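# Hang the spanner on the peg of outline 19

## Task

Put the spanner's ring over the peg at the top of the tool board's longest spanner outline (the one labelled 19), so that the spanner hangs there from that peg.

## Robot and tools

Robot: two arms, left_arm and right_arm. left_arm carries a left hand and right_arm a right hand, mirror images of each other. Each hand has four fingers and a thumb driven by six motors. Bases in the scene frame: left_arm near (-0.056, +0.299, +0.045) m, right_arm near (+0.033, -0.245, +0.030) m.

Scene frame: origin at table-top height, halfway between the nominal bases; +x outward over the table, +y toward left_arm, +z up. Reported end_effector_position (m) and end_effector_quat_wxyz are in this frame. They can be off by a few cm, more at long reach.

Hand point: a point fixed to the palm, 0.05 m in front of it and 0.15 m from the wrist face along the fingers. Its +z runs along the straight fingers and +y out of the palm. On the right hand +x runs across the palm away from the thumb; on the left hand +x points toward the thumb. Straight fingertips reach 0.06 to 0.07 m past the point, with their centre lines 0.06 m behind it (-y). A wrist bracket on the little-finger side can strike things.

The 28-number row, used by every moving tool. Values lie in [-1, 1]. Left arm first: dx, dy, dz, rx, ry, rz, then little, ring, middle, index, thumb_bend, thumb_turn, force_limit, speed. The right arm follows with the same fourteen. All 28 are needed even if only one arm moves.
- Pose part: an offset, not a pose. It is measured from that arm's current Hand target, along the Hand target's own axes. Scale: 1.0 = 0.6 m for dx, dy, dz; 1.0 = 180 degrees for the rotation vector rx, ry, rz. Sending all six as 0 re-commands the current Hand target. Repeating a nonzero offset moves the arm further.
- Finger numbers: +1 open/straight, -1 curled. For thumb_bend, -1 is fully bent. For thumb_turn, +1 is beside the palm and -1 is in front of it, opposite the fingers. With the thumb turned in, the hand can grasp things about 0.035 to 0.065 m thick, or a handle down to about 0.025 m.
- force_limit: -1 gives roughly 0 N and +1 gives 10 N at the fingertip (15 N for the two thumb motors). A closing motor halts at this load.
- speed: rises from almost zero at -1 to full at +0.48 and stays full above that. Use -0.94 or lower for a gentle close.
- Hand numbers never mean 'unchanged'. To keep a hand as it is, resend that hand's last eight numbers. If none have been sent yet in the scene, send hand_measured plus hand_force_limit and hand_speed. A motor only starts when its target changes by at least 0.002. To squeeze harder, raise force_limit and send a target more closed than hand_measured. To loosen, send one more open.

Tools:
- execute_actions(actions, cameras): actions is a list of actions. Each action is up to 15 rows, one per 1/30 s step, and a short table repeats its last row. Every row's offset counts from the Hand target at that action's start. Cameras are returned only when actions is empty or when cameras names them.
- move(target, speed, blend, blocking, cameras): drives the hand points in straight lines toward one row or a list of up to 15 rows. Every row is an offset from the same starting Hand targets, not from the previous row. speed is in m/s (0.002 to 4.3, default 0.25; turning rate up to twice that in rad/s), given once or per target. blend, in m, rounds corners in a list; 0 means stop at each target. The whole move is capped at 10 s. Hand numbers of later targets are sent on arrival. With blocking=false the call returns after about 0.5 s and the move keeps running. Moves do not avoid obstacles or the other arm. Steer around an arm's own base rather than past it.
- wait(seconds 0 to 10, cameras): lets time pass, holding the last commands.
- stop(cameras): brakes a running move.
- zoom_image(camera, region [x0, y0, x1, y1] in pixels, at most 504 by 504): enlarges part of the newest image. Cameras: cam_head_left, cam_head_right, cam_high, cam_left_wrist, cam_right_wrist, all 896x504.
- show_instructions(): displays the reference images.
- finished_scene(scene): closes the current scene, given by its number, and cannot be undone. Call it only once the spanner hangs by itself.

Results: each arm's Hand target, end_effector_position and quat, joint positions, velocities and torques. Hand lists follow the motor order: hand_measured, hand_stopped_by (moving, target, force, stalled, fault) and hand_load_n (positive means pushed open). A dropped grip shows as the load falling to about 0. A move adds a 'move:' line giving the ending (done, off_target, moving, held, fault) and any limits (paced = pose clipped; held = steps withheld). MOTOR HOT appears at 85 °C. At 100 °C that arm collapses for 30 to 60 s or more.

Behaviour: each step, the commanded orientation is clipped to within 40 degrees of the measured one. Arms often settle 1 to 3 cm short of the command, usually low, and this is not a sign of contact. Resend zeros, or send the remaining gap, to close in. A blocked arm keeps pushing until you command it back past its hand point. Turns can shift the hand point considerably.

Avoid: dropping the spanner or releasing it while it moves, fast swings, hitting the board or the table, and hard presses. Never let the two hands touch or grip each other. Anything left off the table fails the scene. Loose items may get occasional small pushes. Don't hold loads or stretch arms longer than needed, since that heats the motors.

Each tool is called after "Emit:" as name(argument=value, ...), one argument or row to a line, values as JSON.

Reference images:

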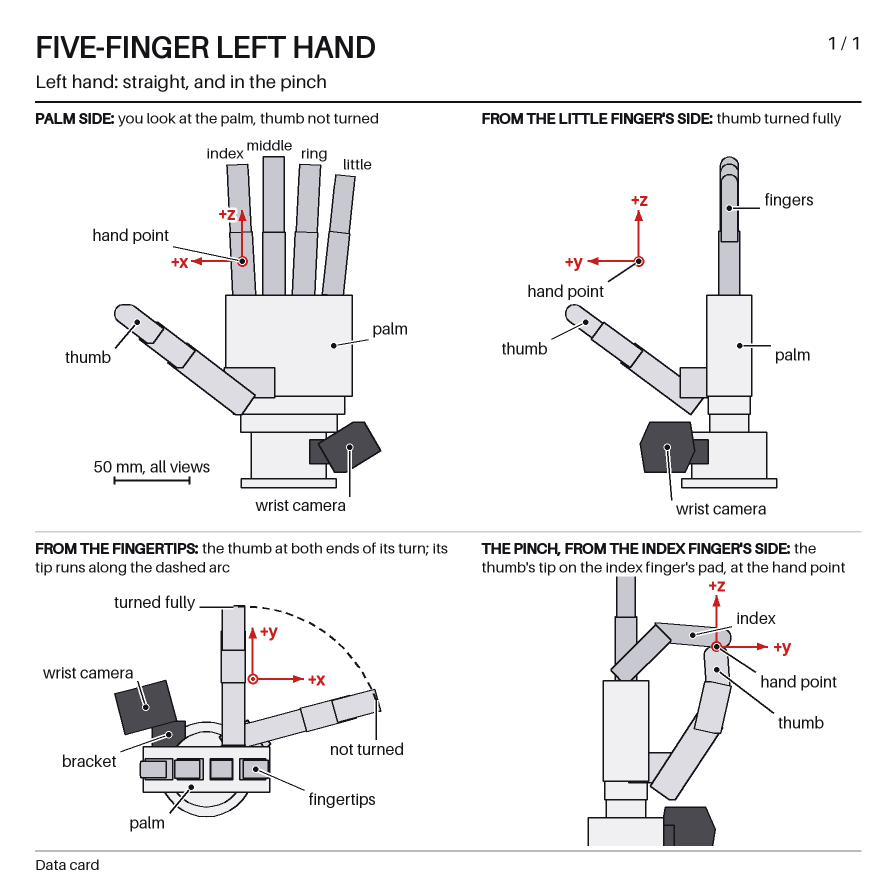

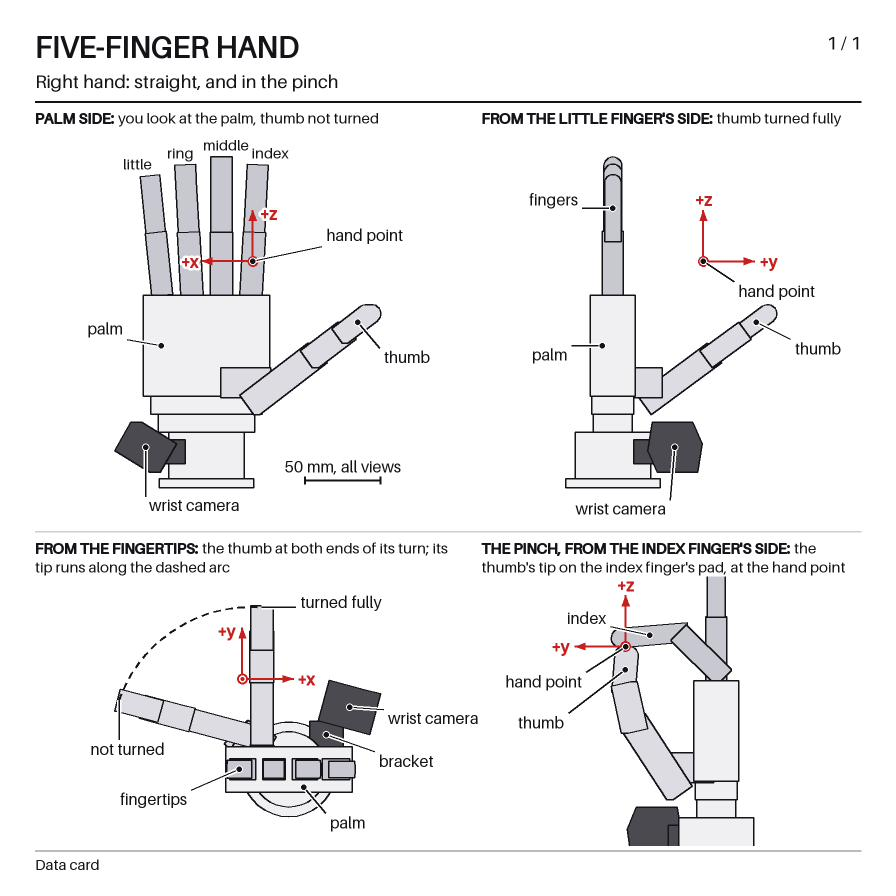

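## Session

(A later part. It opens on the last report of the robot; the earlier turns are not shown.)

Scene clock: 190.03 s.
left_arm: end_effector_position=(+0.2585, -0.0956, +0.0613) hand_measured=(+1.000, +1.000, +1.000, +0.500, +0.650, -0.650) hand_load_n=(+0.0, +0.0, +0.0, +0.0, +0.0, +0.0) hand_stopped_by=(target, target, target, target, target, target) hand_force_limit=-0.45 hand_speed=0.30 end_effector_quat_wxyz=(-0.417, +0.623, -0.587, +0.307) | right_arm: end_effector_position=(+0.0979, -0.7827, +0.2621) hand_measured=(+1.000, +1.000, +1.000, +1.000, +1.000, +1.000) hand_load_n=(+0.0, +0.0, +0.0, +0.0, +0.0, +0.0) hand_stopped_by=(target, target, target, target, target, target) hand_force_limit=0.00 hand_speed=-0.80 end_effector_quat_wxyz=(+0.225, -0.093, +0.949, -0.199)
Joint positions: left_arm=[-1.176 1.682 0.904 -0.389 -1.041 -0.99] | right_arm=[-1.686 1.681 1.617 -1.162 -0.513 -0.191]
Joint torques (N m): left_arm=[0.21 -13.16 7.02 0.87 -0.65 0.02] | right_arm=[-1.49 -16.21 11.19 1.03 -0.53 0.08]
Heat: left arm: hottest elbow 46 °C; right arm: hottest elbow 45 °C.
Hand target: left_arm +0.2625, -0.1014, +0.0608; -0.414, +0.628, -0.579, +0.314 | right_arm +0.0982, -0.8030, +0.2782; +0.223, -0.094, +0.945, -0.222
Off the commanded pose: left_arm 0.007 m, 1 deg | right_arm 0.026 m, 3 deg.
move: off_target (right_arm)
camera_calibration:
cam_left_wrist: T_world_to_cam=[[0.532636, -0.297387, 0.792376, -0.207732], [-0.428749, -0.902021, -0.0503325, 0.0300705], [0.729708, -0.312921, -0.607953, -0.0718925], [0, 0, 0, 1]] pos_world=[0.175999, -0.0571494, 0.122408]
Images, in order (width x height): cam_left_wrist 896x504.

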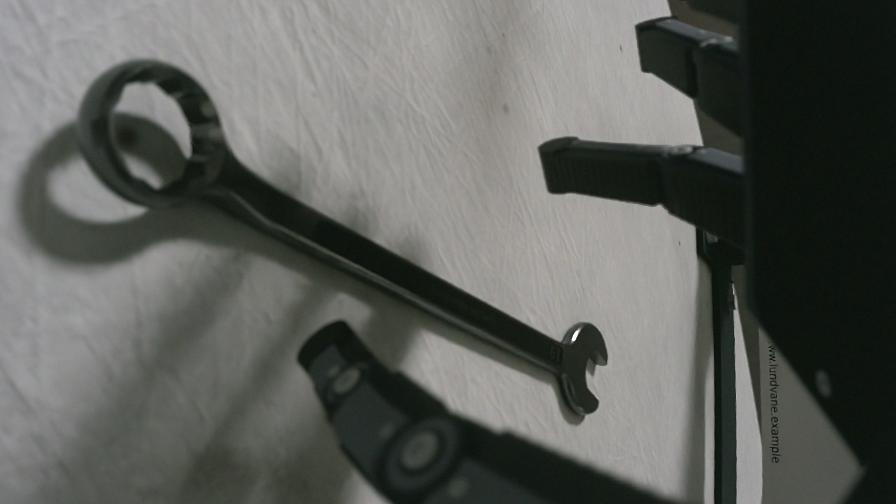

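Emit:
move(
  target=[0.002,0.0221,0.0115,0,0,0,1,1,1,0.5,0.65,-0.65,-0.45,0.3,0,0,0,0,0,0,1,1,1,1,1,1,0,-0.8],
  speed=0.06,
  cameras=["cam_left_wrist"],
)

Scene clock: 196.60 s.
left_arm: end_effector_position=(+0.2608, -0.1011, +0.0529) hand_measured=(+1.000, +1.000, +1.000, +0.500, +0.650, -0.650) hand_load_n=(+0.0, +0.0, +0.0, +0.0, +0.0, +0.0) hand_stopped_by=(target, target, target, target, target, target) hand_force_limit=-0.45 hand_speed=0.30 end_effector_quat_wxyz=(-0.414, +0.625, -0.583, +0.313) | right_arm: end_effector_position=(+0.0979, -0.7827, +0.2621) hand_measured=(+1.000, +1.000, +1.000, +1.000, +1.000, +1.000) hand_load_n=(+0.0, +0.0, +0.0, +0.0, +0.0, -0.5) hand_stopped_by=(target, target, target, target, target, target) hand_force_limit=0.00 hand_speed=-0.80 end_effector_quat_wxyz=(+0.225, -0.093, +0.949, -0.199)
Joint positions: left_arm=[-1.176 1.708 0.904 -0.347 -1.041 -0.991] | right_arm=[-1.686 1.681 1.617 -1.162 -0.513 -0.191]
Joint torques (N m): left_arm=[0.26 -12.63 6.06 0.88 -0.64 0.01] | right_arm=[-1.55 -16.32 11.14 1.06 -0.54 0.07]
Heat: left arm: hottest elbow 45 °C; right arm: hottest elbow 46 °C.
Hand target: left_arm +0.2624, -0.1013, +0.0458; -0.414, +0.628, -0.579, +0.314 | right_arm +0.0982, -0.8030, +0.2782; +0.223, -0.094, +0.945, -0.222
Off the commanded pose: left_arm 0.007 m, 1 deg | right_arm 0.026 m, 3 deg.
move: off_target (right_arm)
camera_calibration:
cam_left_wrist: T_world_to_cam=[[0.527633, -0.285363, 0.800107, -0.201826], [-0.428307, -0.902768, -0.0395295, 0.024991], [0.733592, -0.321835, -0.598553, -0.0827619], [0, 0, 0, 1]] pos_world=[0.177907, -0.0616682, 0.112933]
Images, in order (width x height): cam_left_wrist 896x504.

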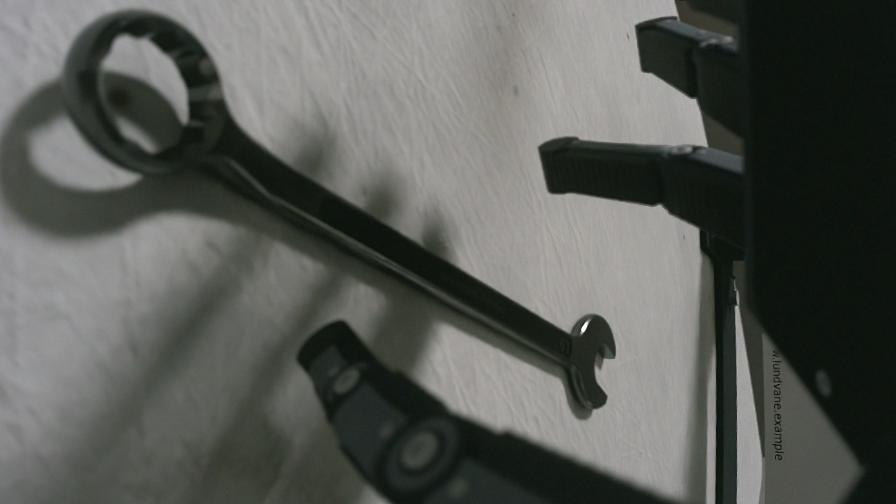

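Emit:
move(
  target=[
    [0.0017,0.0177,0.0092,0,0,0,1,1,1,0.5,0.65,-0.65,-0.45,0.3,0,0,0,0,0,0,1,1,1,1,1,1,0,-0.8],
    [-0.0413,-0.005,0.0607,0,0,0,1,1,1,0.5,0.65,-0.65,-0.45,0.3,0,0,0,0,0,0,1,1,1,1,1,1,0,-0.8],
  ],
  speed=0.06,
  cameras=["cam_left_wrist"],
)

Scene clock: 201.70 s.
left_arm: end_effector_position=(+0.2914, -0.0844, +0.0393) hand_measured=(+1.000, +1.000, +1.000, +0.500, +0.650, -0.650) hand_load_n=(+0.0, +0.0, +0.0, +0.0, +0.5, +1.0) hand_stopped_by=(target, target, target, target, target, target) hand_force_limit=-0.45 hand_speed=0.30 end_effector_quat_wxyz=(-0.406, +0.633, -0.573, +0.326) | right_arm: end_effector_position=(+0.0979, -0.7827, +0.2621) hand_measured=(+1.000, +1.000, +1.000, +1.000, +1.000, +1.000) hand_load_n=(+0.0, +0.0, +0.0, -0.5, +0.0, +0.0) hand_stopped_by=(target, target, target, target, target, target) hand_force_limit=0.00 hand_speed=-0.80 end_effector_quat_wxyz=(+0.225, -0.093, +0.949, -0.199)
Joint positions: left_arm=[-1.095 1.721 0.845 -0.133 -1 -0.87] | right_arm=[-1.686 1.681 1.617 -1.162 -0.513 -0.191]
Joint torques (N m): left_arm=[1.14 -14.39 4.46 0.64 -0.51 0.32] | right_arm=[-1.38 -16.09 11.19 1.03 -0.54 0.06]
Heat: left arm: hottest elbow 45 °C; right arm: hottest elbow 46 °C.
Hand target: left_arm +0.2925, -0.0711, +0.0337; -0.414, +0.628, -0.579, +0.314 | right_arm +0.0982, -0.8030, +0.2782; +0.223, -0.094, +0.945, -0.222
Off the commanded pose: left_arm 0.014 m, 2 deg | right_arm 0.026 m, 3 deg.
move: off_target (left_arm, right_arm)
camera_calibration:
cam_left_wrist: T_world_to_cam=[[0.520868, -0.251919, 0.815619, -0.198072], [-0.422065, -0.906505, -0.0104528, 0.0493932], [0.741996, -0.3388, -0.578496, -0.11268], [0, 0, 0, 1]] pos_world=[0.207625, -0.043299, 0.0968827]
Images, in order (width x height): cam_left_wrist 896x504.

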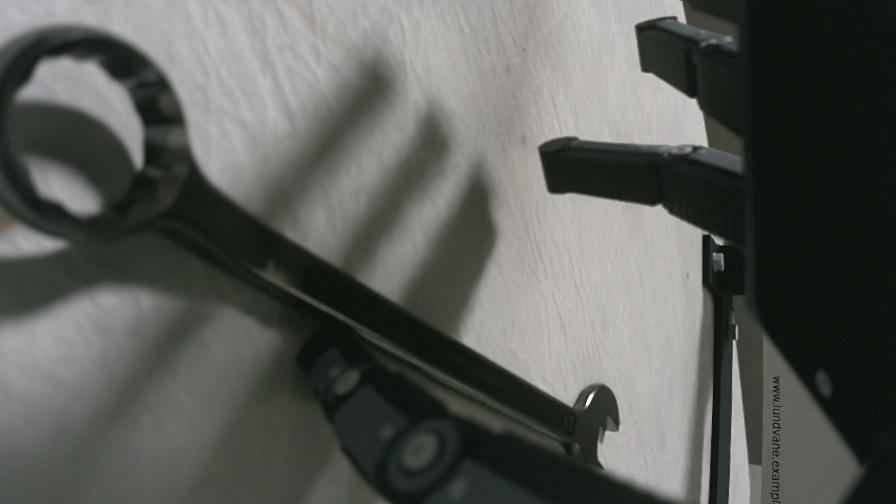

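Emit:
move(
  target=[
    [-0.0148,-0.0352,0.0702,0.0047,0.0492,0.0256,1,1,1,0.5,0.65,-0.65,-0.45,0.3,0,0,0,0,0,0,1,1,1,1,1,1,0,-0.8],
    [-0.011,-0.0723,0.1413,0.0094,0.0983,0.0511,1,1,1,0.5,0.65,-0.65,-0.45,0.3,0,0,0,0,0,0,1,1,1,1,1,1,0,-0.8],
  ],
  speed=0.06,
  blend=[0.01, 0],
  cameras=["cam_left_wrist", "cam_head_right"],
)

Scene clock: 210.93 s.
left_arm: end_effector_position=(+0.3785, -0.0557, +0.0429) hand_measured=(+1.000, +1.000, +1.000, +0.500, +0.650, -0.650) hand_load_n=(+0.0, +0.0, +0.0, +0.0, +0.5, +1.0) hand_stopped_by=(target, target, target, target, target, target) hand_force_limit=-0.45 hand_speed=0.30 end_effector_quat_wxyz=(+0.346, -0.521, +0.677, -0.389) | right_arm: end_effector_position=(+0.0979, -0.7827, +0.2621) hand_measured=(+1.000, +1.000, +1.000, +1.000, +1.000, +1.000) hand_load_n=(+0.0, +0.0, +0.0, +0.0, +0.0, +0.0) hand_stopped_by=(target, target, target, target, target, target) hand_force_limit=0.00 hand_speed=-0.80 end_effector_quat_wxyz=(+0.225, -0.093, +0.949, -0.199)
Joint positions: left_arm=[-0.802 1.715 0.753 0.402 -0.528 -0.235] | right_arm=[-1.686 1.681 1.617 -1.162 -0.513 -0.191]
Joint torques (N m): left_arm=[0.97 -11.4 6.75 1.77 -0.27 0.29] | right_arm=[-1.32 -16.26 11.18 1.01 -0.55 0.07]
Heat: left arm: hottest elbow 43 °C; right arm: hottest elbow 46 °C.
Hand target: left_arm +0.3858, -0.0521, +0.0336; +0.353, -0.518, +0.680, -0.381 | right_arm +0.0982, -0.8030, +0.2782; +0.223, -0.094, +0.945, -0.222
Off the commanded pose: left_arm 0.013 m, 1 deg | right_arm 0.026 m, 3 deg.
move: off_target (left_arm, right_arm)
camera_calibration:
cam_left_wrist: T_world_to_cam=[[0.402135, -0.42416, 0.811404, -0.203767], [-0.708576, -0.705416, -0.0175819, 0.232101], [0.579834, -0.56787, -0.584222, -0.116651], [0, 0, 0, 1]] pos_world=[0.314042, 0.0110551, 0.101268]
Images, in order (width x height): cam_head_right 896x504, cam_left_wrist 896x504.

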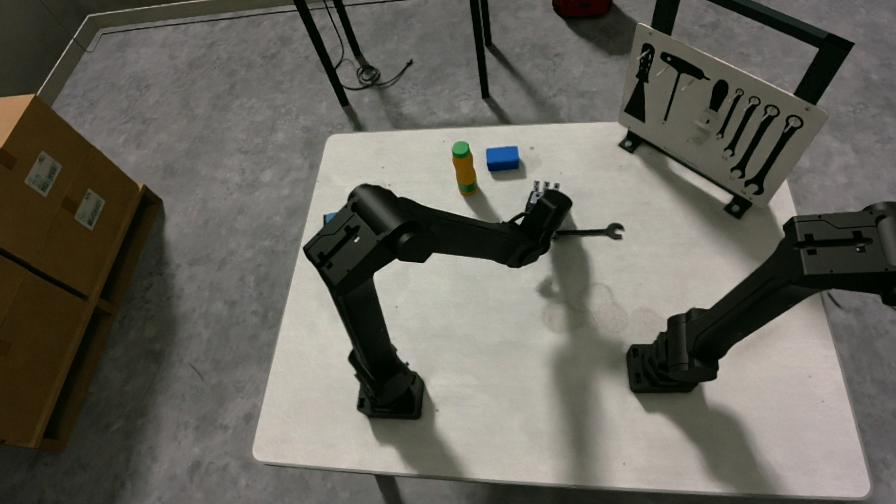

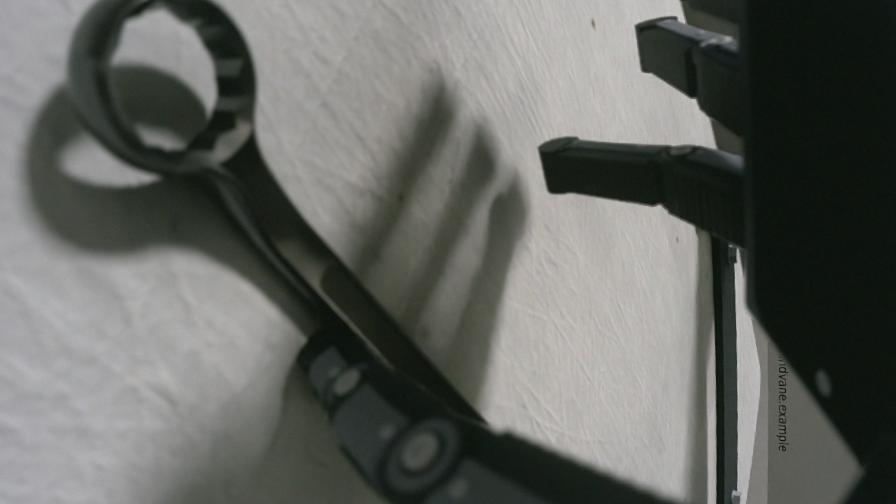

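Emit:
move(
  target=[
    [0.0035,-0.0282,0.0535,0.0047,0.0492,0.0256,1,1,1,0.5,0.65,-0.65,-0.45,0.3,0,0,0,0,0,0,1,1,1,1,1,1,0,-0.8],
    [0.0202,-0.0517,0.0957,0.0085,0.0885,0.046,1,1,1,0.5,0.65,-0.65,-0.45,0.3,0,0,0,0,0,0,1,1,1,1,1,1,0,-0.8],
  ],
  speed=0.06,
  blend=[0.01, 0],
  cameras=["cam_left_wrist", "cam_head_right"],
)

Scene clock: 219.50 s.
left_arm: end_effector_position=(+0.4325, -0.0765, +0.0448) hand_measured=(+1.000, +1.000, +1.000, +0.500, +0.650, -0.650) hand_load_n=(+0.0, +0.0, +0.0, +0.0, +1.0, +0.5) hand_stopped_by=(target, target, target, target, target, target) hand_force_limit=-0.45 hand_speed=0.30 end_effector_quat_wxyz=(+0.283, -0.408, +0.749, -0.439) | right_arm: end_effector_position=(+0.0979, -0.7827, +0.2621) hand_measured=(+1.000, +1.000, +1.000, +1.000, +1.000, +1.000) hand_load_n=(+0.0, +0.0, +0.0, +0.0, +0.0, -0.5) hand_stopped_by=(target, target, target, target, target, target) hand_force_limit=0.00 hand_speed=-0.80 end_effector_quat_wxyz=(+0.225, -0.093, +0.949, -0.199)
Joint positions: left_arm=[-0.658 1.802 0.875 0.45 -0.131 0.006] | right_arm=[-1.686 1.681 1.617 -1.162 -0.513 -0.191]
Joint torques (N m): left_arm=[0.85 -12.1 9.17 1.33 -0.09 0.32] | right_arm=[-1.44 -16.26 11.17 1.03 -0.55 0.07]
Heat: left arm: hottest elbow 43 °C; right arm: hottest elbow 46 °C.
Hand target: left_arm +0.4471, -0.0778, +0.0334; +0.289, -0.405, +0.752, -0.432 | right_arm +0.0982, -0.8030, +0.2782; +0.223, -0.094, +0.945, -0.222
Off the commanded pose: left_arm 0.018 m, 1 deg | right_arm 0.026 m, 3 deg.
move: off_target (left_arm, right_arm)
camera_calibration:
cam_left_wrist: T_world_to_cam=[[0.248251, -0.527483, 0.812486, -0.177097], [-0.891342, -0.452814, -0.0216315, 0.35424], [0.379316, -0.718833, -0.582579, -0.083555], [0, 0, 0, 1]] pos_world=[0.391408, 0.00692728, 0.102874]
Images, in order (width x height): cam_head_right 896x504, cam_left_wrist 896x504.

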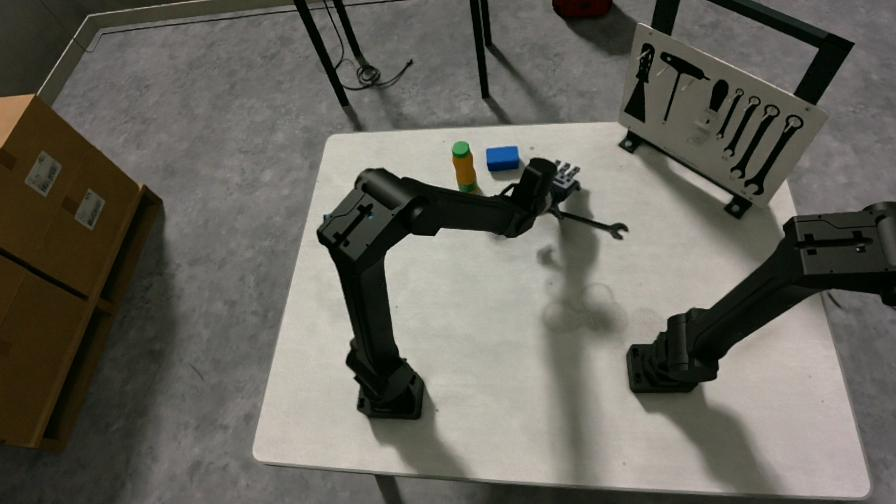

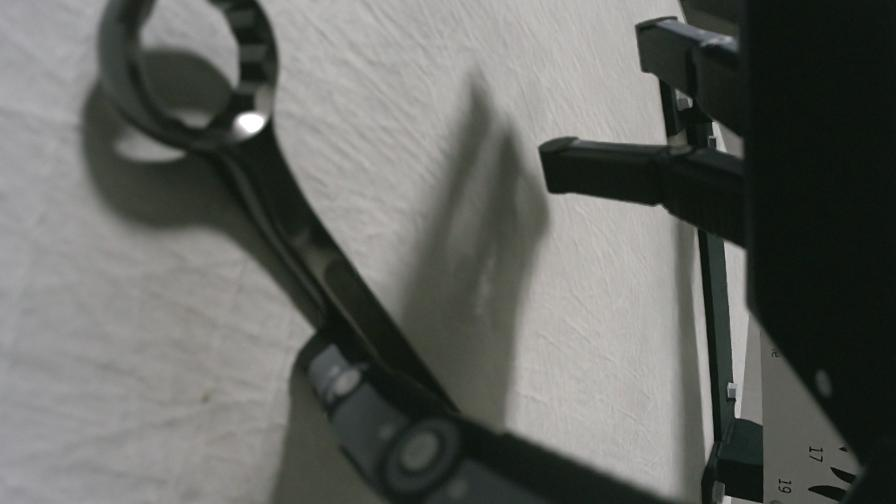

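Emit:
move(
  target=[0.01,-0.0327,0.0682,0.0057,0.059,0.0307,1,1,1,0.5,0.65,-0.65,-0.45,0.3,0,0,0,0,0,0,1,1,1,1,1,1,0,-0.8],
  speed=0.06,
  cameras=["cam_left_wrist", "cam_head_right"],
)

Scene clock: 226.30 s.
left_arm: end_effector_position=(+0.4705, -0.1065, +0.0479) hand_measured=(+1.000, +1.000, +1.000, +0.500, +0.650, -0.650) hand_load_n=(+0.0, +0.0, +0.0, +0.0, +0.5, +0.5) hand_stopped_by=(target, target, target, target, target, target) hand_force_limit=-0.45 hand_speed=0.30 end_effector_quat_wxyz=(+0.240, -0.325, +0.783, -0.473) | right_arm: end_effector_position=(+0.0979, -0.7827, +0.2621) hand_measured=(+1.000, +1.000, +1.000, +1.000, +1.000, +1.000) hand_load_n=(+0.0, +0.0, +0.0, +0.0, +0.0, +0.0) hand_stopped_by=(target, target, target, target, target, target) hand_force_limit=0.00 hand_speed=-0.80 end_effector_quat_wxyz=(+0.225, -0.093, +0.949, -0.199)
Joint positions: left_arm=[-0.602 1.894 1.027 0.412 0.105 0.127] | right_arm=[-1.686 1.681 1.617 -1.162 -0.513 -0.191]
Joint torques (N m): left_arm=[0.73 -14.33 9.83 0.46 -0.02 0.3] | right_arm=[-1.38 -16.21 11.15 1.06 -0.55 0.08]
Heat: left arm: hottest elbow 43 °C; right arm: hottest elbow 46 °C.
Hand target: left_arm +0.4832, -0.1060, +0.0316; +0.242, -0.324, +0.790, -0.460 | right_arm +0.0982, -0.8030, +0.2782; +0.223, -0.094, +0.945, -0.222
Off the commanded pose: left_arm 0.021 m, 2 deg | right_arm 0.026 m, 3 deg.
move: off_target (left_arm, right_arm)
camera_calibration:
cam_left_wrist: T_world_to_cam=[[0.120006, -0.557695, 0.821325, -0.148224], [-0.965324, -0.258744, -0.0346456, 0.430749], [0.231835, -0.788688, -0.569407, -0.0564558], [0, 0, 0, 1]] pos_world=[0.446689, -0.0157359, 0.104517]
Images, in order (width x height): cam_head_right 896x504, cam_left_wrist 896x504.

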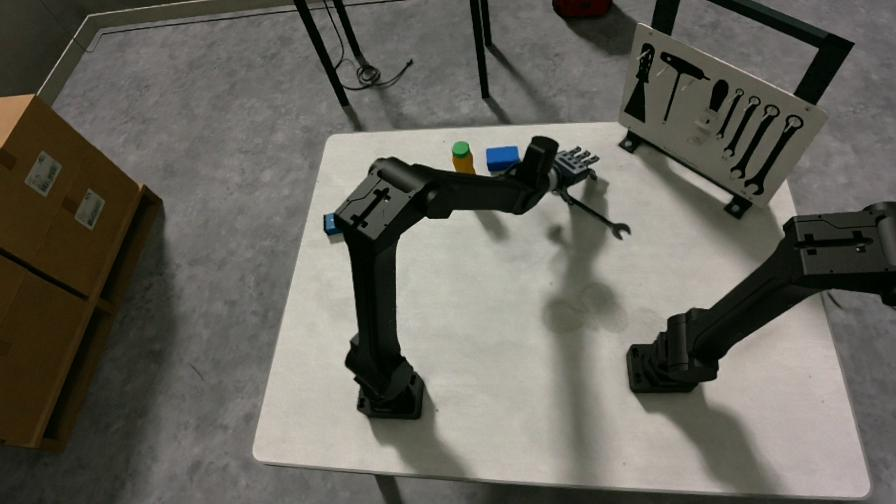

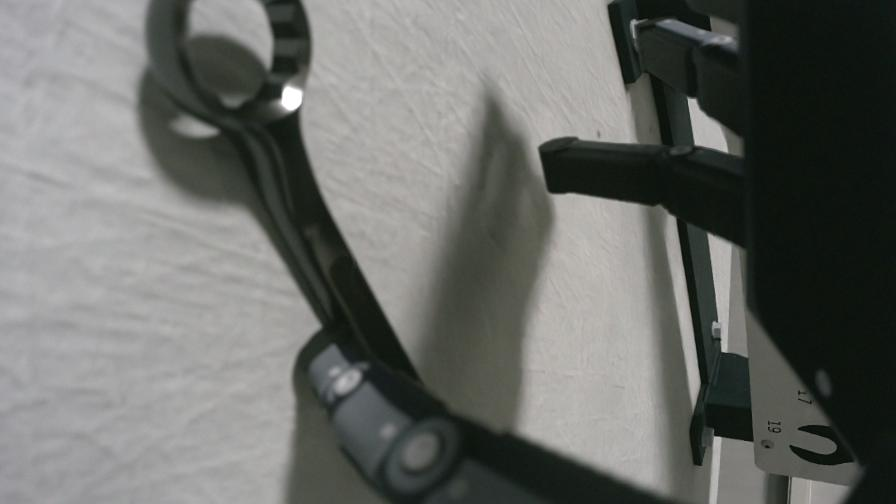

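Emit:
move(
  target=[
    [0.0048,-0.0615,-0.0458,0,0,0,1,1,1,0.5,0.65,-0.65,-0.45,0.3,0,0,0,0,0,0,1,1,1,1,1,1,0,-0.8],
    [-0.0887,-0.0533,-0.0808,0.0014,0.0148,0.0077,1,1,1,0.35,0.34,-0.65,-0.45,0.3,0,0,0,0,0,0,1,1,1,1,1,1,0,-0.8],
  ],
  speed=0.12,
  cameras=["cam_left_wrist", "cam_head_right"],
)

Emit:
zoom_image(
  camera="cam_head_right",
  region=[500, 120, 700, 260],
)

Scene clock: 237.63 s.
left_arm: end_effector_position=(+0.4912, -0.0454, +0.0664) hand_measured=(+1.000, +1.000, +1.000, +0.350, +0.340, -0.650) hand_load_n=(+0.0, +0.0, +0.0, +0.0, +0.0, +0.0) hand_stopped_by=(target, target, target, target, target, target) hand_force_limit=-0.45 hand_speed=0.30 end_effector_quat_wxyz=(+0.221, -0.314, +0.802, -0.458) | right_arm: end_effector_position=(+0.0979, -0.7827, +0.2621) hand_measured=(+1.000, +1.000, +1.000, +1.000, +1.000, +1.000) hand_load_n=(+0.0, +0.0, +0.0, +0.0, +0.0, +0.0) hand_stopped_by=(target, target, target, target, target, target) hand_force_limit=0.00 hand_speed=-0.80 end_effector_quat_wxyz=(+0.225, -0.093, +0.949, -0.199)
Joint positions: left_arm=[-0.473 1.83 1.037 0.271 0.249 0.218] | right_arm=[-1.686 1.681 1.617 -1.162 -0.513 -0.191]
Joint torques (N m): left_arm=[-0.5 -20.25 8.28 0.59 0.18 0.2] | right_arm=[-1.61 -16.44 11.19 1.01 -0.55 0.07]
Heat: left arm: hottest elbow 44 °C; right arm: hottest elbow 47 °C.
Hand target: left_arm +0.4952, -0.0509, +0.0865; +0.230, -0.303, +0.799, -0.466 | right_arm +0.0982, -0.8030, +0.2782; +0.223, -0.094, +0.945, -0.222
Off the commanded pose: left_arm 0.021 m, 2 deg | right_arm 0.026 m, 3 deg.
move: off_target (left_arm, right_arm); target 2's new numbers were sent with left_arm's hand 0.021 m and 2 deg from that target
camera_calibration:
cam_left_wrist: T_world_to_cam=[[0.12751, -0.590917, 0.796592, -0.135322], [-0.975638, -0.219292, -0.00650265, 0.472137], [0.178529, -0.776355, -0.604483, 0.0265323], [0, 0, 0, 1]] pos_world=[0.473153, 0.0441707, 0.126905]
Images, in order (width x height): cam_head_right 896x504, cam_left_wrist 896x504.

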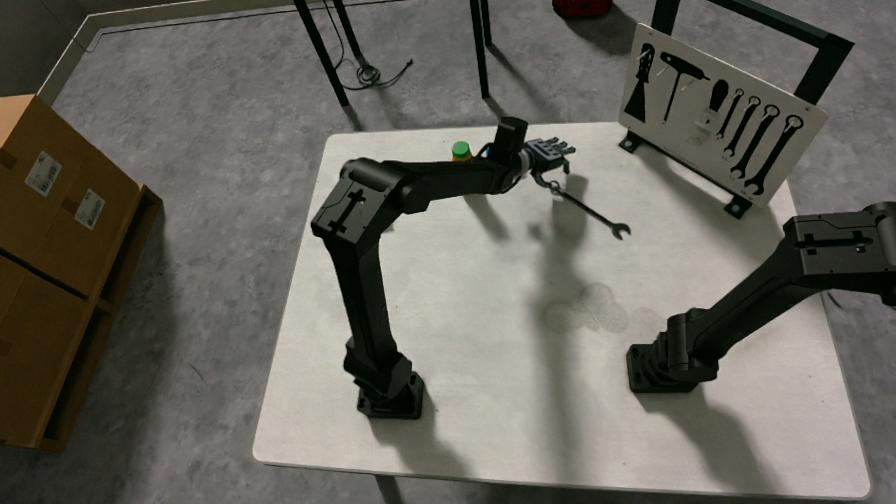

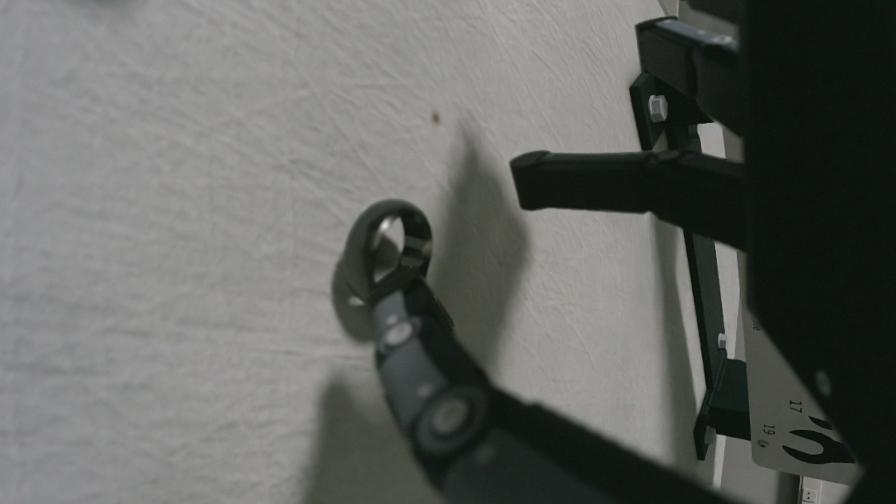

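Scaled by 2.520 from the camera's 896x504 image, which has a finer 1280x720 frame.

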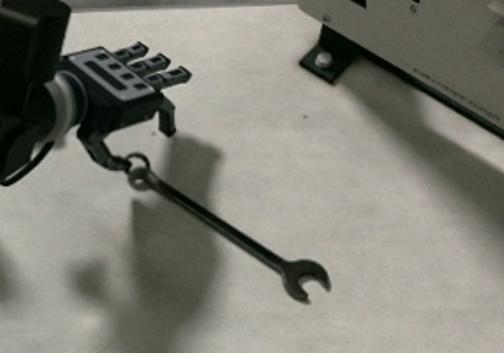

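Emit:
move(
  target=[0.0143,0.0377,0.0265,-0.0019,-0.0197,-0.0102,1,1,1,0.35,0.34,-0.65,-0.45,0.3,0,0,0,0,0,0,1,1,1,1,1,1,0,-0.8],
  speed=0.08,
  cameras=["cam_left_wrist"],
)

Scene clock: 246.67 s.
left_arm: end_effector_position=(+0.4944, -0.0553, +0.0695) hand_measured=(+1.000, +1.000, +1.000, +0.350, +0.340, -0.650) hand_load_n=(+0.0, +0.0, +0.0, +0.0, +0.0, +0.0) hand_stopped_by=(target, target, target, target, target, target) hand_force_limit=-0.45 hand_speed=0.30 end_effector_quat_wxyz=(+0.249, -0.327, +0.789, -0.457) | right_arm: end_effector_position=(+0.0979, -0.7827, +0.2621) hand_measured=(+1.000, +1.000, +1.000, +1.000, +1.000, +1.000) hand_load_n=(+0.0, +0.0, +0.0, +0.0, +0.0, +0.0) hand_stopped_by=(target, target, target, target, target, target) hand_force_limit=0.00 hand_speed=-0.80 end_effector_quat_wxyz=(+0.225, -0.093, +0.949, -0.199)
Joint positions: left_arm=[-0.507 1.831 1.03 0.318 0.163 0.191] | right_arm=[-1.686 1.681 1.617 -1.162 -0.513 -0.191]
Joint torques (N m): left_arm=[-0.32 -15.85 6.9 2.11 0.02 0.01] | right_arm=[-1.38 -16.26 11.18 1.03 -0.53 0.08]
Heat: left arm: hottest elbow 43 °C; right arm: hottest elbow 47 °C.
Hand target: left_arm +0.4934, -0.0580, +0.0586; +0.246, -0.331, +0.788, -0.458 | right_arm +0.0982, -0.8030, +0.2782; +0.223, -0.094, +0.945, -0.222
Off the commanded pose: left_arm 0.011 m, 1 deg | right_arm 0.026 m, 3 deg.
move: off_target (left_arm, right_arm)
camera_calibration:
cam_left_wrist: T_world_to_cam=[[0.129452, -0.585366, 0.800368, -0.145065], [-0.961324, -0.271975, -0.0434297, 0.465649], [0.243103, -0.763791, -0.597934, -0.0115278], [0, 0, 0, 1]] pos_world=[0.469221, 0.032924, 0.129436]
Images, in order (width x height): cam_left_wrist 896x504.

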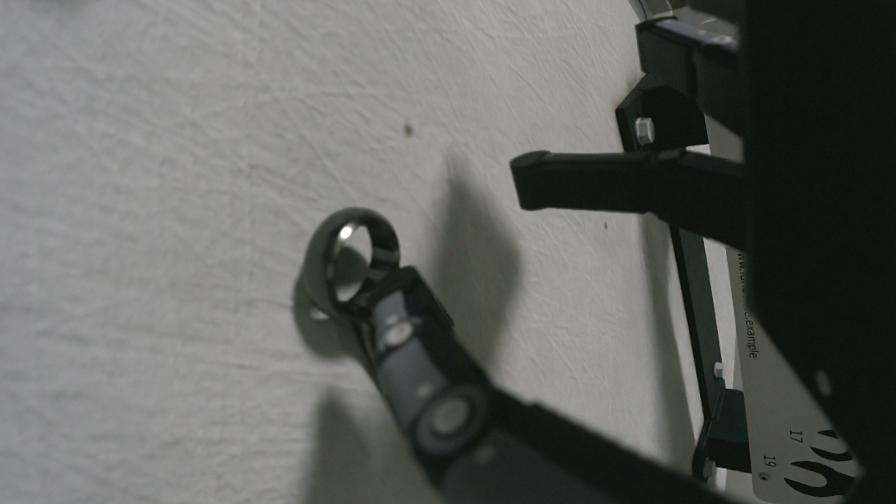

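Emit:
move(
  target=[0.0083,0.032,0.0095,0,0,0,1,1,1,0.35,0.34,-0.65,-0.45,0.3,0,0,0,0,0,0,1,1,1,1,1,1,0,-0.8],
  speed=0.06,
  cameras=["cam_left_wrist"],
)

Emit:
zoom_image(
  camera="cam_left_wrist",
  region=[300, 80, 600, 420],
)

Scene clock: 251.47 s.
left_arm: end_effector_position=(+0.4909, -0.0534, +0.0485) hand_measured=(+1.000, +1.000, +1.000, +0.350, +0.340, -0.650) hand_load_n=(+0.0, -0.5, +0.0, +0.0, +0.0, +0.0) hand_stopped_by=(target, target, target, target, target, target) hand_force_limit=-0.45 hand_speed=0.30 end_effector_quat_wxyz=(+0.249, -0.329, +0.788, -0.456) | right_arm: end_effector_position=(+0.0979, -0.7827, +0.2621) hand_measured=(+1.000, +1.000, +1.000, +1.000, +1.000, +1.000) hand_load_n=(+0.0, +0.0, +0.0, +0.0, +0.0, +0.0) hand_stopped_by=(target, target, target, target, target, target) hand_force_limit=0.00 hand_speed=-0.80 end_effector_quat_wxyz=(+0.225, -0.093, +0.949, -0.199)
Joint positions: left_arm=[-0.507 1.867 1.008 0.374 0.159 0.188] | right_arm=[-1.686 1.681 1.617 -1.162 -0.513 -0.191]
Joint torques (N m): left_arm=[-0.67 -15.97 6.54 2.09 0.02 0.01] | right_arm=[-1.44 -16.32 11.21 1.07 -0.54 0.07]
Heat: left arm: hottest elbow 43 °C; right arm: hottest elbow 47 °C.
Hand target: left_arm +0.4885, -0.0578, +0.0386; +0.246, -0.331, +0.788, -0.458 | right_arm +0.0982, -0.8030, +0.2782; +0.223, -0.094, +0.945, -0.222
Off the commanded pose: left_arm 0.011 m, 0 deg | right_arm 0.026 m, 3 deg.
move: off_target (left_arm, right_arm)
camera_calibration:
cam_left_wrist: T_world_to_cam=[[0.133611, -0.584664, 0.800197, -0.128606], [-0.960166, -0.276322, -0.0415731, 0.461116], [0.245418, -0.762767, -0.598294, -0.0228075], [0, 0, 0, 1]] pos_world=[0.465528, 0.0348285, 0.108434]
Images, in order (width x height): cam_left_wrist 896x504.

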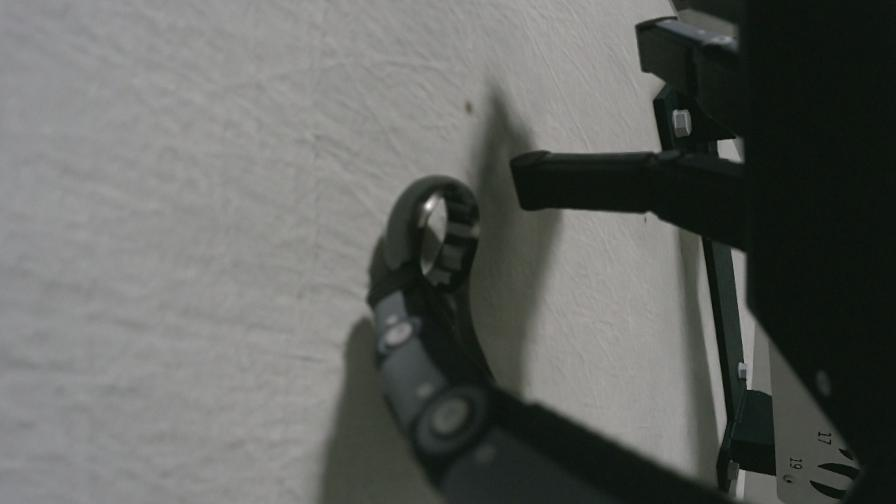

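Scaled by 1.482 from the camera's 896x504 image, which has a finer 1280x720 frame.

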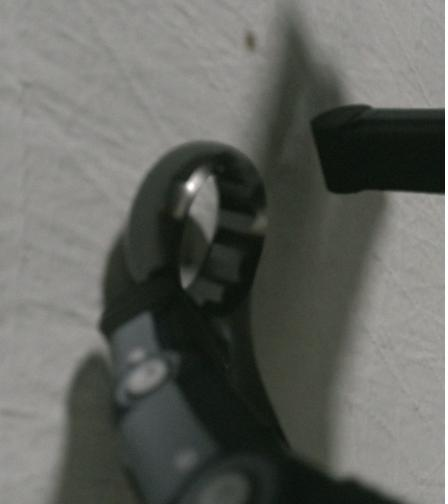

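Emit:
move(
  target=[0.0052,0.0129,0.0105,0,0,0,1,1,1,0.35,0.34,-0.65,-0.45,0.3,0,0,0,0,0,0,1,1,1,1,1,1,0,-0.8],
  speed=0.05,
  cameras=["cam_left_wrist"],
)

Emit:
zoom_image(
  camera="cam_left_wrist",
  region=[300, 80, 600, 420],
)

Scene clock: 255.63 s.
left_arm: end_effector_position=(+0.4914, -0.0561, +0.0403) hand_measured=(+1.000, +1.000, +1.000, +0.350, +0.340, -0.650) hand_load_n=(-0.5, +0.0, +0.0, +0.0, +0.0, +0.0) hand_stopped_by=(target, target, target, target, target, target) hand_force_limit=-0.45 hand_speed=0.30 end_effector_quat_wxyz=(+0.251, -0.329, +0.787, -0.457) | right_arm: end_effector_position=(+0.0979, -0.7827, +0.2621) hand_measured=(+1.000, +1.000, +1.000, +1.000, +1.000, +1.000) hand_load_n=(+0.0, +0.0, +0.0, +0.0, -0.5, +0.0) hand_stopped_by=(target, target, target, target, target, target) hand_force_limit=0.00 hand_speed=-0.80 end_effector_quat_wxyz=(+0.225, -0.093, +0.949, -0.199)
Joint positions: left_arm=[-0.512 1.888 1.008 0.4 0.154 0.186] | right_arm=[-1.686 1.681 1.617 -1.162 -0.513 -0.191]
Joint torques (N m): left_arm=[-0.73 -15.97 6.39 2.09 0.04 0.01] | right_arm=[-1.38 -16.26 11.18 1.03 -0.54 0.07]
Heat: left arm: hottest elbow 43 °C; right arm: hottest elbow 47 °C.
Hand target: left_arm +0.4884, -0.0609, +0.0286; +0.246, -0.331, +0.788, -0.458 | right_arm +0.0982, -0.8030, +0.2782; +0.223, -0.094, +0.945, -0.222
Off the commanded pose: left_arm 0.013 m, 1 deg | right_arm 0.026 m, 3 deg.
move: off_target (left_arm, right_arm)
camera_calibration:
cam_left_wrist: T_world_to_cam=[[0.131262, -0.583316, 0.801569, -0.122583], [-0.9598, -0.277135, -0.0445026, 0.460368], [0.248102, -0.763504, -0.596244, -0.0313711], [0, 0, 0, 1]] pos_world=[0.465735, 0.0321273, 0.100041]
Images, in order (width x height): cam_left_wrist 896x504.

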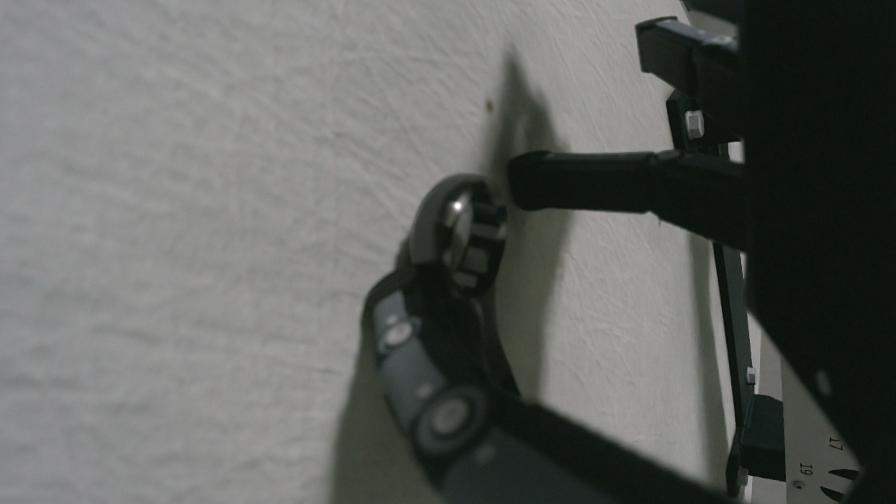

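Scaled by 1.482 from the camera's 896x504 image, which has a finer 1280x720 frame.

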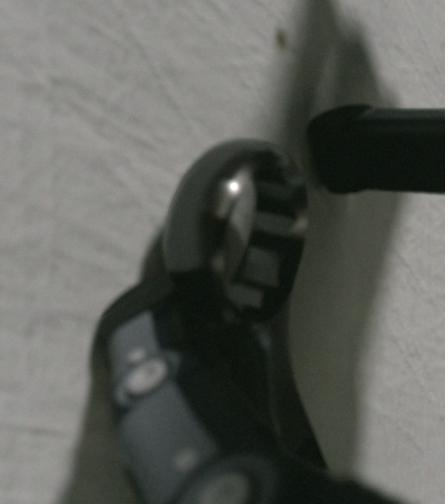

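Emit:
execute_actions(
  actions=[
    [[0,0,0,0,0,0,1,1,1,-0.3,0.34,-0.65,-0.45,-0.75,0,0,0,0,0,0,1,1,1,1,1,1,0,-0.8]],
    [[0,0,0,0,0,0,1,1,1,-0.3,0.34,-0.65,-0.45,-0.75,0,0,0,0,0,0,1,1,1,1,1,1,0,-0.8]],
    [[0,0,0,0,0,0,1,1,1,-0.3,0.34,-0.65,-0.45,-0.75,0,0,0,0,0,0,1,1,1,1,1,1,0,-0.8]],
  ],
  cameras=["cam_left_wrist"],
)

Scene clock: 260.20 s.
left_arm: end_effector_position=(+0.4924, -0.0574, +0.0420) hand_measured=(+1.000, +1.000, +1.000, -0.016, +0.340, -0.650) hand_load_n=(+0.0, +0.0, +0.0, +3.0, +3.0, +0.5) hand_stopped_by=(target, target, target, force, target, target) hand_force_limit=-0.45 hand_speed=-0.75 end_effector_quat_wxyz=(+0.252, -0.329, +0.785, -0.460) | right_arm: end_effector_position=(+0.0979, -0.7827, +0.2621) hand_measured=(+1.000, +1.000, +1.000, +1.000, +1.000, +1.000) hand_load_n=(+0.0, +0.0, +0.0, +0.0, +0.0, -0.5) hand_stopped_by=(target, target, target, target, target, target) hand_force_limit=0.00 hand_speed=-0.80 end_effector_quat_wxyz=(+0.225, -0.093, +0.949, -0.199)
Joint positions: left_arm=[-0.513 1.888 1.008 0.408 0.154 0.183] | right_arm=[-1.686 1.681 1.617 -1.162 -0.513 -0.191]
Joint torques (N m): left_arm=[-0.67 -15.97 6.52 1.77 0.05 0.04] | right_arm=[-1.44 -16.15 11.17 1.03 -0.54 0.07]
Heat: left arm: hottest elbow 43 °C; right arm: hottest elbow 47 °C.
Hand target: left_arm +0.4884, -0.0610, +0.0287; +0.246, -0.331, +0.788, -0.458 | right_arm +0.0982, -0.8030, +0.2782; +0.223, -0.094, +0.945, -0.222
Off the commanded pose: left_arm 0.014 m, 1 deg | right_arm 0.026 m, 3 deg.
Step readings (end_effector_position of left_arm | right_arm):
0: (+0.4914, -0.0561, +0.0403) | (+0.0979, -0.7827, +0.2621)
1: (+0.4914, -0.0561, +0.0403) | (+0.0979, -0.7827, +0.2621)
2: (+0.4914, -0.0561, +0.0403) | (+0.0979, -0.7827, +0.2621)
4: (+0.4915, -0.0565, +0.0406) | (+0.0979, -0.7827, +0.2621)
8: (+0.4920, -0.0572, +0.0415) | (+0.0979, -0.7827, +0.2621)
15: (+0.4923, -0.0574, +0.0420) | (+0.0979, -0.7827, +0.2621)
16: (+0.4923, -0.0574, +0.0420) | (+0.0979, -0.7827, +0.2621)
17: (+0.4923, -0.0574, +0.0420) | (+0.0979, -0.7827, +0.2621)
19: (+0.4924, -0.0574, +0.0420) | (+0.0979, -0.7827, +0.2621)
23: (+0.4924, -0.0574, +0.0420) | (+0.0979, -0.7827, +0.2621)
30: (+0.4924, -0.0574, +0.0420) | (+0.0979, -0.7827, +0.2621)
31: (+0.4924, -0.0574, +0.0420) | (+0.0979, -0.7827, +0.2621)
32: (+0.4924, -0.0574, +0.0420) | (+0.0979, -0.7827, +0.2621)
34: (+0.4924, -0.0574, +0.0420) | (+0.0979, -0.7827, +0.2621)
38: (+0.4924, -0.0574, +0.0420) | (+0.0979, -0.7827, +0.2621)
45: (+0.4924, -0.0574, +0.0420) | (+0.0979, -0.7827, +0.2621)
camera_calibration:
cam_left_wrist: T_world_to_cam=[[0.127528, -0.578503, 0.805649, -0.122816], [-0.95926, -0.278405, -0.0480675, 0.460799], [0.252104, -0.766697, -0.590439, -0.0339352], [0, 0, 0, 1]] pos_world=[0.466244, 0.0312212, 0.10106]
Images, in order (width x height): cam_left_wrist 896x504.

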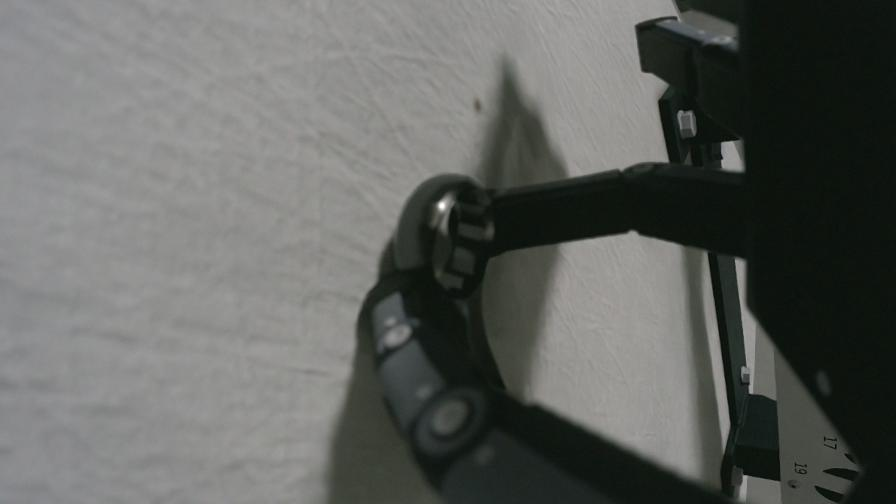

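Emit:
move(
  target=[
    [-0.005,-0.0516,-0.0268,0,0,0,1,1,1,-0.303,0.34,-0.65,-0.05,-0.75,0,0,0,0,0,0,1,1,1,1,1,1,0,-0.8],
    [-0.0085,-0.0885,-0.046,0,-0.013,0.0245,1,1,1,-0.306,0.34,-0.65,-0.05,-0.75,0,0,0,0,0,0,1,1,1,1,1,1,0,-0.8],
  ],
  speed=0.04,
  cameras=["cam_left_wrist"],
)

Scene clock: 268.00 s.
left_arm: end_effector_position=(+0.4827, -0.0531, +0.0623) hand_measured=(+1.000, +1.000, +1.000, -0.036, +0.342, -0.650) hand_load_n=(-0.5, +0.0, +0.0, +6.0, +5.5, +1.0) hand_stopped_by=(target, target, target, force, target, target) hand_force_limit=-0.05 hand_speed=-0.75 end_effector_quat_wxyz=(+0.268, -0.322, +0.800, -0.429) | right_arm: end_effector_position=(+0.0979, -0.7827, +0.2621) hand_measured=(+1.000, +1.000, +1.000, +1.000, +1.000, +1.000) hand_load_n=(+0.0, +0.0, +0.0, +0.0, +0.0, +0.0) hand_stopped_by=(target, target, target, target, target, target) hand_force_limit=0.00 hand_speed=-0.80 end_effector_quat_wxyz=(+0.225, -0.093, +0.949, -0.199)
Joint positions: left_arm=[-0.537 1.816 1.008 0.295 0.091 0.228] | right_arm=[-1.686 1.681 1.617 -1.162 -0.513 -0.191]
Joint torques (N m): left_arm=[-0.73 -20.54 8.44 0.7 0.03 0.22] | right_arm=[-1.49 -16.21 11.17 1.1 -0.53 0.07]
Heat: left arm: hottest elbow 42 °C; right arm: hottest elbow 47 °C.
Hand target: left_arm +0.4885, -0.0609, +0.0887; +0.279, -0.310, +0.795, -0.441 | right_arm +0.0982, -0.8030, +0.2782; +0.223, -0.094, +0.945, -0.222
Off the commanded pose: left_arm 0.028 m, 2 deg | right_arm 0.026 m, 3 deg.
move: off_target (left_arm, right_arm); target 2's new numbers were sent with left_arm's hand 0.028 m and 2 deg from that target
camera_calibration:
cam_left_wrist: T_world_to_cam=[[0.130326, -0.637816, 0.759082, -0.137124], [-0.956496, -0.282439, -0.0730982, 0.453701], [0.261018, -0.716532, -0.646878, -0.0143052], [0, 0, 0, 1]] pos_world=[0.455568, 0.0304329, 0.127999]
Images, in order (width x height): cam_left_wrist 896x504.

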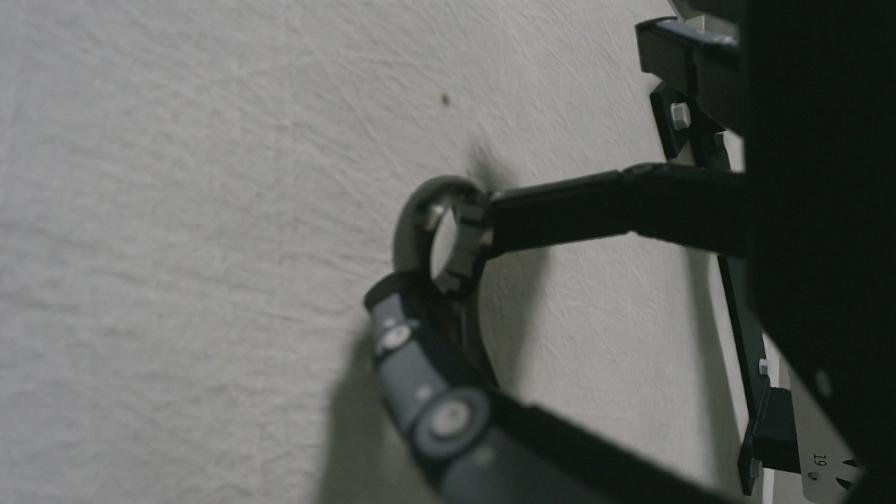

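Emit:
move(
  target=[
    [0.0025,-0.0545,-0.0278,0,-0.0285,0.054,1,1,1,-0.309,0.34,-0.65,0.25,-0.93,0,0,0,0,0,0,1,1,1,1,1,1,0,-0.8],
    [0.0185,-0.1055,-0.053,0,-0.0545,0.103,1,1,1,-0.312,0.34,-0.65,0.25,-0.93,0,0,0,0,0,0,1,1,1,1,1,1,0,-0.8],
  ],
  speed=0.04,
  cameras=["cam_left_wrist"],
)

Scene clock: 284.43 s.
left_arm: end_effector_position=(+0.4647, -0.0671, +0.1204) hand_measured=(+1.000, +1.000, +1.000, -0.040, +0.342, -0.650) hand_load_n=(+0.0, +0.0, +0.0, +7.0, +6.5, +1.0) hand_stopped_by=(target, target, target, force, target, target) hand_force_limit=0.25 hand_speed=-0.93 end_effector_quat_wxyz=(+0.398, -0.223, +0.820, -0.345) | right_arm: end_effector_position=(+0.0979, -0.7827, +0.2621) hand_measured=(+1.000, +1.000, +1.000, +1.000, +1.000, +1.000) hand_load_n=(+0.0, +0.0, +0.0, +0.0, +0.0, +0.0) hand_stopped_by=(target, target, target, target, target, target) hand_force_limit=0.00 hand_speed=-0.80 end_effector_quat_wxyz=(+0.225, -0.093, +0.949, -0.199)
Joint positions: left_arm=[-0.687 1.694 1.008 0.213 -0.201 0.489] | right_arm=[-1.686 1.681 1.617 -1.162 -0.513 -0.191]
Joint torques (N m): left_arm=[-0.67 -19.37 10.63 0.73 -0.12 0.25] | right_arm=[-1.38 -16.26 11.12 1.09 -0.54 0.07]
Heat: left arm: hottest elbow 43 °C; right arm: hottest elbow 47 °C.
Hand target: left_arm +0.4739, -0.0789, +0.1566; +0.413, -0.214, +0.807, -0.362 | right_arm +0.0982, -0.8030, +0.2782; +0.223, -0.094, +0.945, -0.222
Off the commanded pose: left_arm 0.039 m, 3 deg | right_arm 0.026 m, 3 deg.
move: off_target (left_arm, right_arm); target 2's new numbers were sent with left_arm's hand 0.039 m and 3 deg from that target
camera_calibration:
cam_left_wrist: T_world_to_cam=[[-0.0329166, -0.831028, 0.555256, -0.10032], [-0.909987, -0.204833, -0.36051, 0.454914], [0.413328, -0.517143, -0.749482, -0.0271693], [0, 0, 0, 1]] pos_world=[0.421894, -0.00423769, 0.199341]
Images, in order (width x height): cam_left_wrist 896x504.

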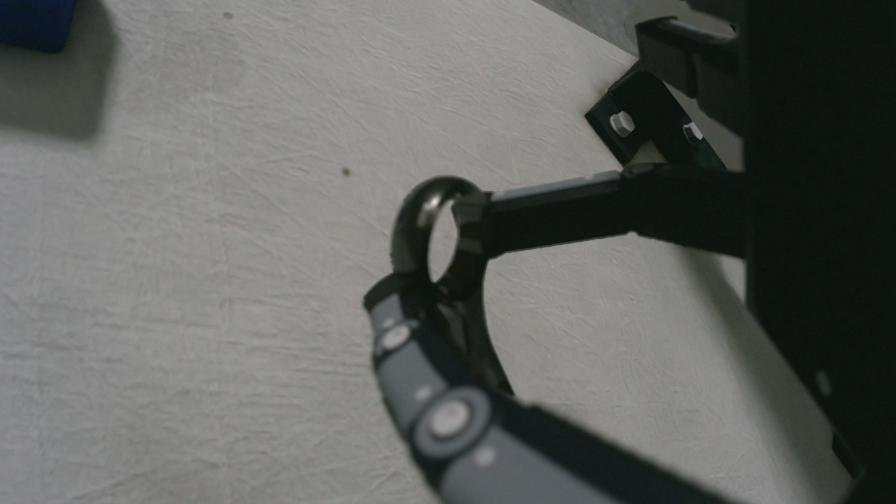

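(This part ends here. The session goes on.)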